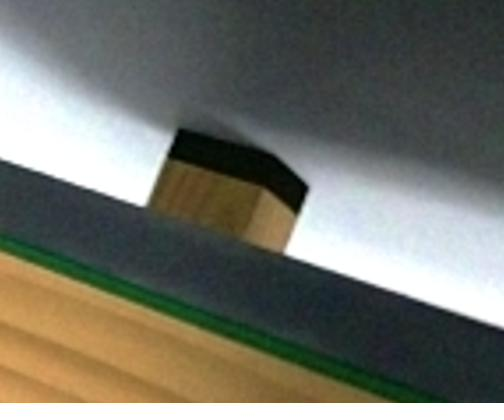

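>>> move(
  arm1={"joints":{"joint1_rad":0.8317,"joint5_rad":0.002,"joint6_rad":1.2153,"joint7_rad":0.9892},"min_time_s":3},
  arm3={"joints":{"joint2_rad":-0.2},"min_time_s":2.5},
  cameras=[],
)

>>> move(
  arm1={"joints":{"joint2_rad":0.8702,"joint4_rad":1.039},"min_time_s":3},
  cameras=["arm1_cam_wrist","cam_high"],
)

Scene clock: 283.60 s.
Joint torques (N m): arm1=[0.1 -6.7 -0.27 -11 -0.66 -2.42 0.25] | arm2=[0.17 -4.69 -0.95 -10.85 0.22 -2.69 0.33] | arm3=[0.32 -8.64 -0.93 -8.64 0.92 2.03 -0.05] | arm4=[-0.43 12.07 0.6 -3.89 0.04 -1.53 -0.05]
Motor temperatures (°C): arm1=[32 34 27 32 36 39 37] | arm2=[33 33 31 32 37 41 47] | arm3=[37 33 29 33 33 33 35] | arm4=[33 31 30 34 32 31 42]
Flange force (N): arm1=[3.4 -0.2 1.5] | arm2=[-2.2 -3.2 2.5] | arm3=[-0.7 1.0 9.5] | arm4=[-1.2 2.3 -1.8]
move: arm1 done; arm3 done
Joint velocities: within noise
arm1.joint_positions: joint1_rad=+0.832 joint2_rad=-0.200 joint3_rad=+0.000 joint4_rad=+1.398 joint5_rad=+0.002 joint6_rad=+1.215 joint7_rad=+0.989 hand_index_mcp=+0.552 hand_index_abd=-0.003 hand_index_pip=+0.357 hand_index_dip=+0.476 hand_middle_mcp=+0.552 hand_middle_abd=-0.001 hand_middle_pip=+0.357 hand_middle_dip=+0.475 hand_ring_mcp=+0.552 hand_ring_abd=-0.001 hand_ring_pip=+0.357 hand_ring_dip=+0.476 hand_thumb_cmc=+0.873 hand_thumb_axl=+0.677 hand_thumb_mcp=+0.929 hand_thumb_ipl=+0.849 hand_current_limit=+0.400 hand_speed=-0.600
arm1.joint_status: all done
arm1.hand_state: goal,goal,goal,goal,goal,goal,goal,goal,goal,goal,goal,goal,goal,goal,goal,goal
arm1.index_mcp_current_ma: 16
arm1.index_abd_current_ma: -11
arm1.index_pip_current_ma: -4
arm1.index_dip_current_ma: -10
arm1.middle_mcp_current_ma: 19
arm1.middle_abd_current_ma: -5
arm1.middle_pip_current_ma: -3
arm1.middle_dip_current_ma: -11
arm1.ring_mcp_current_ma: 17
arm1.ring_abd_current_ma: -2
arm1.ring_pip_current_ma: -3
arm1.ring_dip_current_ma: -9
arm1.thumb_cmc_current_ma: 13
arm1.thumb_axl_current_ma: -3
arm1.thumb_mcp_current_ma: -5
arm1.thumb_ipl_current_ma: -6
arm1.hand_goal_index_mcp: 0.548
arm1.hand_goal_index_abd: 0.000
arm1.hand_goal_index_pip: 0.358
arm1.hand_goal_index_dip: 0.478
arm1.hand_goal_middle_mcp: 0.548
arm1.hand_goal_middle_abd: 0.000
arm1.hand_goal_middle_pip: 0.358
arm1.hand_goal_middle_dip: 0.478
arm1.hand_goal_ring_mcp: 0.548
arm1.hand_goal_ring_abd: 0.000
arm1.hand_goal_ring_pip: 0.358
arm1.hand_goal_ring_dip: 0.478
arm1.hand_goal_thumb_cmc: 0.870
arm1.hand_goal_thumb_axl: 0.678
arm1.hand_goal_thumb_mcp: 0.930
arm1.hand_goal_thumb_ipl: 0.850
arm1.hand: x=+0.3186 y=+0.3043 z=+1.4316 quat_wxyz=(+0.048, -0.706, +0.617, +0.345) (m; scene frame)
arm2, arm4: as last shown
arm3.joint_positions: joint1_rad=+0.575 joint2_rad=-0.200 joint3_rad=+0.000 joint4_rad=+2.140 joint5_rad=+2.435 joint6_rad=+0.674 joint7_rad=+0.149 hand_index_mcp=+0.943 hand_index_abd=-0.001 hand_index_pip=+0.574 hand_index_dip=+0.694 hand_middle_mcp=+0.943 hand_middle_abd=-0.001 hand_middle_pip=+0.574 hand_middle_dip=+0.694 hand_ring_mcp=+0.542 hand_ring_abd=-0.001 hand_ring_pip=+0.357 hand_ring_dip=+0.476 hand_thumb_cmc=+0.708 hand_thumb_axl=+0.677 hand_thumb_mcp=+0.225 hand_thumb_ipl=+0.168 hand_current_limit=+0.400 hand_speed=-0.600
arm3.joint_status: all done
arm3.hand_state: goal,goal,goal,goal,goal,goal,goal,goal,goal,goal,goal,goal,goal,goal,goal,goal
arm3.index_mcp_current_ma: -5
arm3.index_abd_current_ma: 0
arm3.index_pip_current_ma: -1
arm3.index_dip_current_ma: -1
arm3.middle_mcp_current_ma: -6
arm3.middle_abd_current_ma: 0
arm3.middle_pip_current_ma: -1
arm3.middle_dip_current_ma: -1
arm3.ring_mcp_current_ma: -4
arm3.ring_abd_current_ma: 0
arm3.ring_pip_current_ma: 0
arm3.ring_dip_current_ma: -1
arm3.thumb_cmc_current_ma: -4
arm3.thumb_axl_current_ma: 0
arm3.thumb_mcp_current_ma: -1
arm3.thumb_ipl_current_ma: 0
arm3.hand_goal_index_mcp: 0.950
arm3.hand_goal_index_abd: 0.000
arm3.hand_goal_index_pip: 0.576
arm3.hand_goal_index_dip: 0.696
arm3.hand_goal_middle_mcp: 0.950
arm3.hand_goal_middle_abd: 0.000
arm3.hand_goal_middle_pip: 0.576
arm3.hand_goal_middle_dip: 0.696
arm3.hand_goal_ring_mcp: 0.548
arm3.hand_goal_ring_abd: 0.000
arm3.hand_goal_ring_pip: 0.358
arm3.hand_goal_ring_dip: 0.478
arm3.hand_goal_thumb_cmc: 0.714
arm3.hand_goal_thumb_axl: 0.678
arm3.hand_goal_thumb_mcp: 0.226
arm3.hand_goal_thumb_ipl: 0.168
arm3.hand: x=-0.2875 y=-0.3760 z=+1.3797 quat_wxyz=(+0.378, -0.008, +0.647, -0.662) (m; scene frame)
pictures: none
No camera images: "cameras" was empty.

Scene clock: 286.97 s.
Joint torques (N m): arm1=[0.04 -23.73 0.07 -9.13 -0.62 -0.54 0.31] | arm2=[0.3 -4.8 -1 -10.65 0.13 -2.7 0.3] | arm3=[0.35 -8.64 -0.9 -8.65 0.93 2.07 -0.09] | arm4=[-0.41 12.1 0.62 -3.92 -0.02 -1.63 -0.03]
Motor temperatures (°C): arm1=[32 34 27 32 36 39 37] | arm2=[33 33 31 32 37 41 47] | arm3=[37 33 29 33 33 33 35] | arm4=[33 31 30 34 32 31 42]
Flange force (N): arm1=[3.0 -1.1 1.5] | arm2=[-3.1 -3.9 2.7] | arm3=[-1.0 0.8 9.4] | arm4=[-1.0 2.2 -1.9]
move: arm1 done
Joint velocities: within noise
arm1.joint_positions: joint1_rad=+0.832 joint2_rad=+0.870 joint3_rad=+0.000 joint4_rad=+1.039 joint5_rad=+0.002 joint6_rad=+1.215 joint7_rad=+0.989 hand_index_mcp=+0.552 hand_index_abd=-0.003 hand_index_pip=+0.357 hand_index_dip=+0.476 hand_middle_mcp=+0.552 hand_middle_abd=-0.001 hand_middle_pip=+0.357 hand_middle_dip=+0.475 hand_ring_mcp=+0.552 hand_ring_abd=-0.001 hand_ring_pip=+0.357 hand_ring_dip=+0.476 hand_thumb_cmc=+0.873 hand_thumb_axl=+0.677 hand_thumb_mcp=+0.929 hand_thumb_ipl=+0.849 hand_current_limit=+0.400 hand_speed=-0.600
arm1.joint_status: all done
arm1.hand_state: goal,goal,goal,goal,goal,goal,goal,goal,goal,goal,goal,goal,goal,goal,goal,goal
arm1.index_mcp_current_ma: 16
arm1.index_abd_current_ma: -11
arm1.index_pip_current_ma: -4
arm1.index_dip_current_ma: -10
arm1.middle_mcp_current_ma: 19
arm1.middle_abd_current_ma: -5
arm1.middle_pip_current_ma: -3
arm1.middle_dip_current_ma: -11
arm1.ring_mcp_current_ma: 17
arm1.ring_abd_current_ma: -2
arm1.ring_pip_current_ma: -3
arm1.ring_dip_current_ma: -9
arm1.thumb_cmc_current_ma: 12
arm1.thumb_axl_current_ma: -3
arm1.thumb_mcp_current_ma: -5
arm1.thumb_ipl_current_ma: -6
arm1.hand_goal_index_mcp: 0.548
arm1.hand_goal_index_abd: 0.000
arm1.hand_goal_index_pip: 0.358
arm1.hand_goal_index_dip: 0.478
arm1.hand_goal_middle_mcp: 0.548
arm1.hand_goal_middle_abd: 0.000
arm1.hand_goal_middle_pip: 0.358
arm1.hand_goal_middle_dip: 0.478
arm1.hand_goal_ring_mcp: 0.548
arm1.hand_goal_ring_abd: 0.000
arm1.hand_goal_ring_pip: 0.358
arm1.hand_goal_ring_dip: 0.478
arm1.hand_goal_thumb_cmc: 0.870
arm1.hand_goal_thumb_axl: 0.678
arm1.hand_goal_thumb_mcp: 0.930
arm1.hand_goal_thumb_ipl: 0.850
arm1.hand: x=+0.1724 y=+0.4713 z=+0.9488 quat_wxyz=(+0.000, -0.753, +0.658, +0.000) (m; scene frame)
arm2, arm3, arm4: as last shown
pictures: arm1_cam_wrist, cam_high
camera_calibration:
arm1_cam_wrist: T_world_to_cam=[[-0.703763, 0.710422, 0.00429347, -0.183651], [0.462923, 0.453983, 0.761316, -1.07047], [0.538906, 0.537773, -0.648367, 0.394254], [0, 0, 0, 1]] pos_world=[0.153831, 0.404425, 1.07137]

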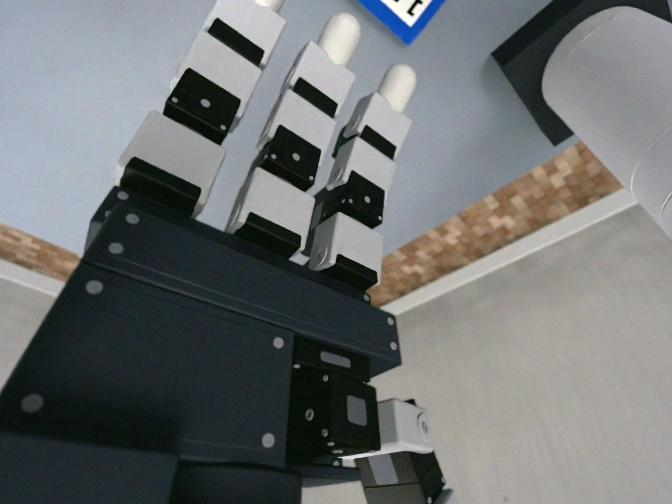

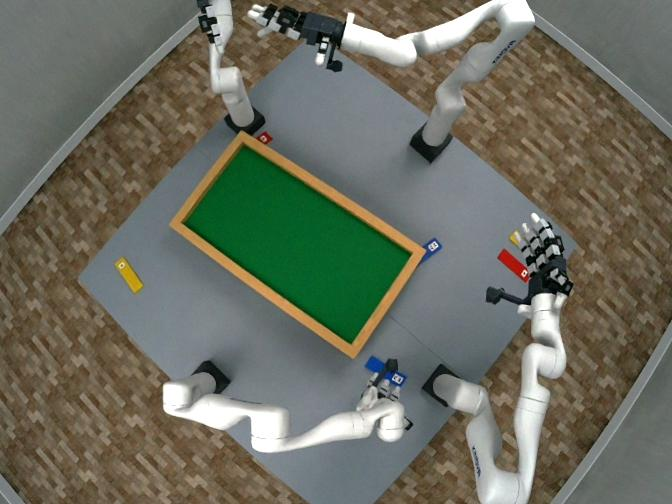

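>>> move(
  arm1={"joints":{"joint1_rad":0.8646,"joint2_rad":1.1579,"joint4_rad":0.6948,"joint5_rad":0.0013,"joint6_rad":1.2717,"joint7_rad":1.0227},"min_time_s":2.5},
  cameras=["arm1_cam_wrist"],
)

Scene clock: 289.93 s.
Joint torques (N m): arm1=[0.12 -26.83 0.17 -9.27 -0.67 -0.51 0.3] | arm2=[0.23 -4.68 -0.99 -10.89 0.13 -2.71 0.24] | arm3=[0.27 -8.68 -0.93 -8.62 0.95 2.02 -0.07] | arm4=[-0.33 12.02 0.64 -3.84 -0.03 -1.56 -0.05]
Motor temperatures (°C): arm1=[32 34 27 32 36 39 37] | arm2=[33 33 31 32 37 41 47] | arm3=[37 33 29 33 33 33 35] | arm4=[33 31 30 34 32 31 42]
Flange force (N): arm1=[4.3 -1.7 1.3] | arm2=[-2.2 -3.8 2.4] | arm3=[-0.9 1.0 9.6] | arm4=[-1.3 2.0 -2.1]
move: arm1 done
Joint velocities: within noise
arm1.joint_positions: joint1_rad=+0.865 joint2_rad=+1.158 joint3_rad=+0.000 joint4_rad=+0.695 joint5_rad=+0.001 joint6_rad=+1.272 joint7_rad=+1.023 hand_index_mcp=+0.552 hand_index_abd=-0.003 hand_index_pip=+0.357 hand_index_dip=+0.476 hand_middle_mcp=+0.552 hand_middle_abd=-0.001 hand_middle_pip=+0.357 hand_middle_dip=+0.475 hand_ring_mcp=+0.552 hand_ring_abd=-0.001 hand_ring_pip=+0.357 hand_ring_dip=+0.476 hand_thumb_cmc=+0.873 hand_thumb_axl=+0.677 hand_thumb_mcp=+0.929 hand_thumb_ipl=+0.849 hand_current_limit=+0.400 hand_speed=-0.600
arm1.joint_status: all done
arm1.hand_state: goal,goal,goal,goal,goal,goal,goal,goal,goal,goal,goal,goal,goal,goal,goal,goal
arm1.index_mcp_current_ma: 16
arm1.index_abd_current_ma: -11
arm1.index_pip_current_ma: -4
arm1.index_dip_current_ma: -10
arm1.middle_mcp_current_ma: 19
arm1.middle_abd_current_ma: -5
arm1.middle_pip_current_ma: -3
arm1.middle_dip_current_ma: -11
arm1.ring_mcp_current_ma: 17
arm1.ring_abd_current_ma: -2
arm1.ring_pip_current_ma: -3
arm1.ring_dip_current_ma: -9
arm1.thumb_cmc_current_ma: 12
arm1.thumb_axl_current_ma: -3
arm1.thumb_mcp_current_ma: -5
arm1.thumb_ipl_current_ma: -6
arm1.hand_goal_index_mcp: 0.548
arm1.hand_goal_index_abd: 0.000
arm1.hand_goal_index_pip: 0.358
arm1.hand_goal_index_dip: 0.478
arm1.hand_goal_middle_mcp: 0.548
arm1.hand_goal_middle_abd: 0.000
arm1.hand_goal_middle_pip: 0.358
arm1.hand_goal_middle_dip: 0.478
arm1.hand_goal_ring_mcp: 0.548
arm1.hand_goal_ring_abd: 0.000
arm1.hand_goal_ring_pip: 0.358
arm1.hand_goal_ring_dip: 0.478
arm1.hand_goal_thumb_cmc: 0.870
arm1.hand_goal_thumb_axl: 0.678
arm1.hand_goal_thumb_mcp: 0.930
arm1.hand_goal_thumb_ipl: 0.850
arm1.hand: x=+0.1457 y=+0.5362 z=+0.8622 quat_wxyz=(+0.000, -0.753, +0.658, +0.000) (m; scene frame)
arm2, arm3, arm4: as last shown
pictures: arm1_cam_wrist
camera_calibration:
arm1_cam_wrist: T_world_to_cam=[[-0.703909, 0.710276, 0.00437755, -0.248172], [0.4629, 0.454058, 0.761285, -1.02164], [0.538735, 0.537902, -0.648402, 0.317589], [0, 0, 0, 1]] pos_world=[0.127132, 0.469324, 0.984774]

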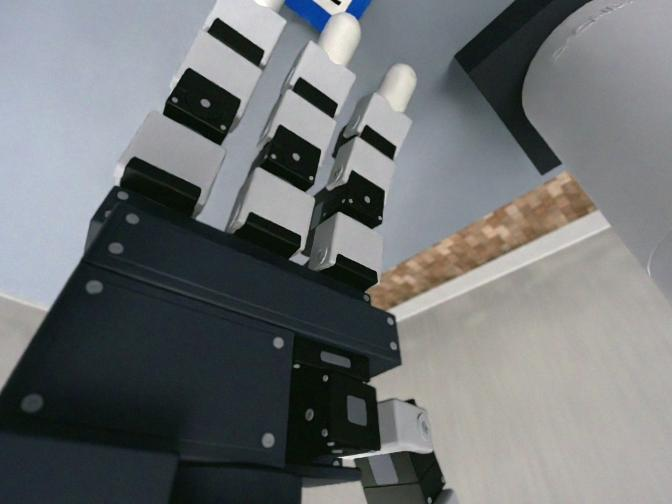

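>>> zoom_image(
  camera="cam_high",
  region=[340, 330, 440, 410],
)

This scene's latest camera images include none from cam_high. They are from: arm1_cam_wrist. cam_high's image comes with the result of a call that names it in "cameras".

>>> move(
  arm1={"joints":{"joint1_rad":0.8506,"joint2_rad":1.1793,"joint4_rad":0.6452,"joint5_rad":0.0016,"joint6_rad":1.3,"joint7_rad":1.2704},"min_time_s":1.5},
  cameras=["arm1_cam_wrist"],
)

>>> move(
  arm1={"joints":{"joint1_rad":0.8506,"joint2_rad":1.2118,"joint4_rad":0.6699,"joint5_rad":0.0016,"joint6_rad":1.2428,"joint7_rad":1.2704},"min_time_s":1.5},
  cameras=["arm1_cam_wrist","cam_high"],
)

Scene clock: 294.33 s.
Joint torques (N m): arm1=[0.11 -27 0.12 -9.32 -0.65 -0.5 0.32] | arm2=[0.19 -4.69 -1.03 -10.8 0.11 -2.67 0.33] | arm3=[0.32 -8.6 -0.87 -8.61 0.92 2.01 -0.08] | arm4=[-0.4 12.03 0.68 -3.93 -0.01 -1.56 -0.1]
Motor temperatures (°C): arm1=[32 34 27 32 36 39 37] | arm2=[33 33 31 32 37 41 47] | arm3=[37 33 29 33 33 33 35] | arm4=[33 31 30 34 32 31 42]
Flange force (N): arm1=[5.0 -0.7 1.2] | arm2=[-2.4 -3.6 2.6] | arm3=[-1.0 0.9 9.4] | arm4=[-1.1 2.2 -1.7]
move: arm1 done
Joint velocities: within noise
arm1.joint_positions: joint1_rad=+0.851 joint2_rad=+1.179 joint3_rad=+0.000 joint4_rad=+0.645 joint5_rad=+0.002 joint6_rad=+1.300 joint7_rad=+1.270 hand_index_mcp=+0.552 hand_index_abd=-0.003 hand_index_pip=+0.357 hand_index_dip=+0.476 hand_middle_mcp=+0.552 hand_middle_abd=-0.001 hand_middle_pip=+0.357 hand_middle_dip=+0.475 hand_ring_mcp=+0.552 hand_ring_abd=-0.001 hand_ring_pip=+0.357 hand_ring_dip=+0.476 hand_thumb_cmc=+0.873 hand_thumb_axl=+0.677 hand_thumb_mcp=+0.929 hand_thumb_ipl=+0.849 hand_current_limit=+0.400 hand_speed=-0.600
arm1.joint_status: all done
arm1.hand_state: goal,goal,goal,goal,goal,goal,goal,goal,goal,goal,goal,goal,goal,goal,goal,goal
arm1.index_mcp_current_ma: 16
arm1.index_abd_current_ma: -11
arm1.index_pip_current_ma: -4
arm1.index_dip_current_ma: -10
arm1.middle_mcp_current_ma: 19
arm1.middle_abd_current_ma: -5
arm1.middle_pip_current_ma: -3
arm1.middle_dip_current_ma: -11
arm1.ring_mcp_current_ma: 17
arm1.ring_abd_current_ma: -2
arm1.ring_pip_current_ma: -3
arm1.ring_dip_current_ma: -9
arm1.thumb_cmc_current_ma: 12
arm1.thumb_axl_current_ma: -3
arm1.thumb_mcp_current_ma: -5
arm1.thumb_ipl_current_ma: -6
arm1.hand_goal_index_mcp: 0.548
arm1.hand_goal_index_abd: 0.000
arm1.hand_goal_index_pip: 0.358
arm1.hand_goal_index_dip: 0.478
arm1.hand_goal_middle_mcp: 0.548
arm1.hand_goal_middle_abd: 0.000
arm1.hand_goal_middle_pip: 0.358
arm1.hand_goal_middle_dip: 0.478
arm1.hand_goal_ring_mcp: 0.548
arm1.hand_goal_ring_abd: 0.000
arm1.hand_goal_ring_pip: 0.358
arm1.hand_goal_ring_dip: 0.478
arm1.hand_goal_thumb_cmc: 0.870
arm1.hand_goal_thumb_axl: 0.678
arm1.hand_goal_thumb_mcp: 0.930
arm1.hand_goal_thumb_ipl: 0.850
arm1.hand: x=+0.1344 y=+0.5119 z=+0.8623 quat_wxyz=(+0.000, -0.833, +0.554, +0.000) (m; scene frame)
arm2, arm3, arm4: as last shown
pictures: arm1_cam_wrist
camera_calibration:
arm1_cam_wrist: T_world_to_cam=[[-0.863788, 0.503838, 0.00419161, -0.111498], [0.329394, 0.558385, 0.761384, -1.04102], [0.381274, 0.659055, -0.648287, 0.295845], [0, 0, 0, 1]] pos_world=[0.133796, 0.442486, 0.984874]

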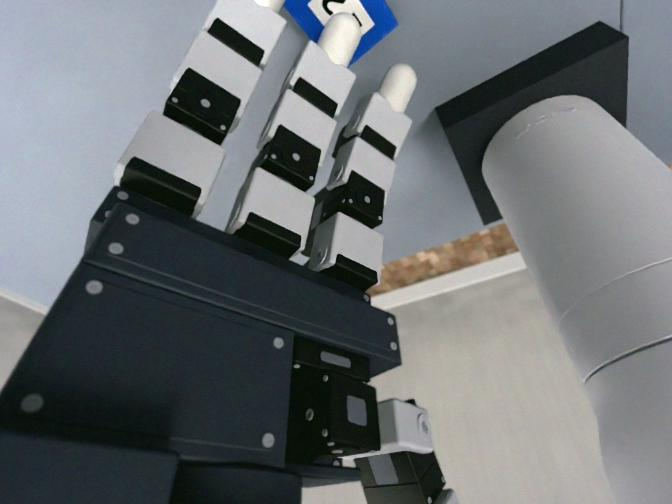

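Scene clock: 296.23 s.
Joint torques (N m): arm1=[-1.79 -19.05 -0.74 -6.05 -0.93 -0.88 0.15] | arm2=[0.24 -4.73 -0.94 -10.88 0.12 -2.71 0.28] | arm3=[0.31 -8.66 -0.96 -8.62 0.93 2.05 -0.07] | arm4=[-0.49 12.16 0.64 -3.84 -0.02 -1.58 -0.04]
Motor temperatures (°C): arm1=[32 34 27 32 36 39 37] | arm2=[33 33 31 32 37 41 47] | arm3=[37 33 29 33 33 33 35] | arm4=[33 31 30 34 32 31 42]
Flange force (N): arm1=[4.8 -3.7 -11.1] | arm2=[-2.2 -3.5 2.5] | arm3=[-0.7 0.9 9.7] | arm4=[-1.0 2.4 -2.0]
move: arm1 done
Joint velocities: within noise
arm1.joint_positions: joint1_rad=+0.851 joint2_rad=+1.212 joint3_rad=+0.000 joint4_rad=+0.670 joint5_rad=+0.002 joint6_rad=+1.243 joint7_rad=+1.270 hand_index_mcp=+0.552 hand_index_abd=-0.003 hand_index_pip=+0.357 hand_index_dip=+0.476 hand_middle_mcp=+0.504 hand_middle_abd=-0.001 hand_middle_pip=+0.326 hand_middle_dip=+0.458 hand_ring_mcp=+0.514 hand_ring_abd=-0.001 hand_ring_pip=+0.321 hand_ring_dip=+0.455 hand_thumb_cmc=+0.873 hand_thumb_axl=+0.677 hand_thumb_mcp=+0.929 hand_thumb_ipl=+0.849 hand_current_limit=+0.400 hand_speed=-0.600
arm1.joint_status: all done
arm1.hand_state: goal,goal,goal,goal,blocked,goal,blocked,goal,blocked,goal,blocked,blocked,goal,goal,goal,goal
arm1.index_mcp_current_ma: 16
arm1.index_abd_current_ma: -11
arm1.index_pip_current_ma: -4
arm1.index_dip_current_ma: -10
arm1.middle_mcp_current_ma: -217
arm1.middle_abd_current_ma: -5
arm1.middle_pip_current_ma: -143
arm1.middle_dip_current_ma: -89
arm1.ring_mcp_current_ma: -164
arm1.ring_abd_current_ma: -2
arm1.ring_pip_current_ma: -167
arm1.ring_dip_current_ma: -106
arm1.thumb_cmc_current_ma: 11
arm1.thumb_axl_current_ma: -3
arm1.thumb_mcp_current_ma: -5
arm1.thumb_ipl_current_ma: -6
arm1.hand_goal_index_mcp: 0.548
arm1.hand_goal_index_abd: 0.000
arm1.hand_goal_index_pip: 0.358
arm1.hand_goal_index_dip: 0.478
arm1.hand_goal_middle_mcp: 0.548
arm1.hand_goal_middle_abd: 0.000
arm1.hand_goal_middle_pip: 0.358
arm1.hand_goal_middle_dip: 0.478
arm1.hand_goal_ring_mcp: 0.548
arm1.hand_goal_ring_abd: 0.000
arm1.hand_goal_ring_pip: 0.358
arm1.hand_goal_ring_dip: 0.478
arm1.hand_goal_thumb_cmc: 0.870
arm1.hand_goal_thumb_axl: 0.678
arm1.hand_goal_thumb_mcp: 0.930
arm1.hand_goal_thumb_ipl: 0.850
arm1.hand: x=+0.1347 y=+0.5115 z=+0.8323 quat_wxyz=(+0.000, -0.833, +0.554, +0.000) (m; scene frame)
arm2, arm3: as last shown
arm4.joint_positions: joint1_rad=+0.750 joint2_rad=-1.000 joint3_rad=+0.000 joint4_rad=+1.346 joint5_rad=-0.124 joint6_rad=+2.019 joint7_rad=+1.794 hand_index_mcp=+0.753 hand_index_abd=+0.000 hand_index_pip=+0.577 hand_index_dip=+0.696 hand_middle_mcp=+0.753 hand_middle_abd=+0.000 hand_middle_pip=+0.577 hand_middle_dip=+0.696 hand_ring_mcp=+0.753 hand_ring_abd=+0.000 hand_ring_pip=+0.577 hand_ring_dip=+0.696 hand_thumb_cmc=+0.714 hand_thumb_axl=+0.677 hand_thumb_mcp=+0.224 hand_thumb_ipl=+0.168 hand_current_limit=+0.400 hand_speed=-0.600
arm4.joint_status: not commanded
arm4.hand_state: goal,goal,goal,goal,goal,goal,goal,goal,goal,goal,goal,goal,goal,goal,goal,goal
arm4.index_mcp_current_ma: 0
arm4.index_abd_current_ma: 0
arm4.index_pip_current_ma: 0
arm4.index_dip_current_ma: 0
arm4.middle_mcp_current_ma: 0
arm4.middle_abd_current_ma: 0
arm4.middle_pip_current_ma: 0
arm4.middle_dip_current_ma: 0
arm4.ring_mcp_current_ma: 0
arm4.ring_abd_current_ma: 0
arm4.ring_pip_current_ma: 0
arm4.ring_dip_current_ma: 0
arm4.thumb_cmc_current_ma: 0
arm4.thumb_axl_current_ma: 0
arm4.thumb_mcp_current_ma: 0
arm4.thumb_ipl_current_ma: 0
arm4.hand_goal_index_mcp: 0.754
arm4.hand_goal_index_abd: 0.000
arm4.hand_goal_index_pip: 0.576
arm4.hand_goal_index_dip: 0.696
arm4.hand_goal_middle_mcp: 0.754
arm4.hand_goal_middle_abd: 0.000
arm4.hand_goal_middle_pip: 0.576
arm4.hand_goal_middle_dip: 0.696
arm4.hand_goal_ring_mcp: 0.754
arm4.hand_goal_ring_abd: 0.000
arm4.hand_goal_ring_pip: 0.576
arm4.hand_goal_ring_dip: 0.696
arm4.hand_goal_thumb_cmc: 0.714
arm4.hand_goal_thumb_axl: 0.678
arm4.hand_goal_thumb_mcp: 0.226
arm4.hand_goal_thumb_ipl: 0.168
arm4.hand: x=-0.3203 y=-0.6152 z=+1.3861 quat_wxyz=(+0.351, -0.484, +0.789, +0.143) (m; scene frame)
pictures: arm1_cam_wrist, cam_high
camera_calibration:
arm1_cam_wrist: T_world_to_cam=[[-0.863821, 0.503782, 0.00424752, -0.110935], [0.329436, 0.558456, 0.761314, -1.01802], [0.381164, 0.659038, -0.64837, 0.276648], [0, 0, 0, 1]] pos_world=[0.134097, 0.442086, 0.954874]

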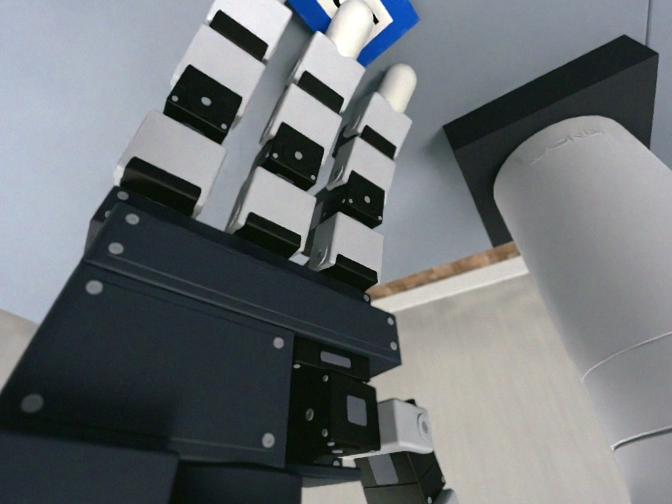

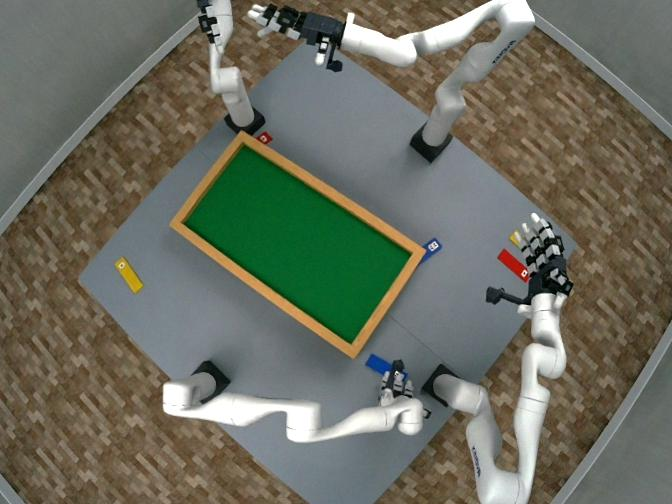

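>>> zoom_image(
  camera="cam_high",
  region=[340, 330, 440, 420],
)

Scaled by 5.040 from the camera's 672x504 image, which has a finer 960x720 frame.

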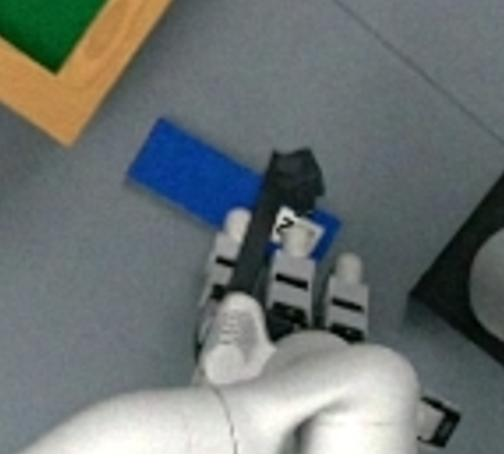

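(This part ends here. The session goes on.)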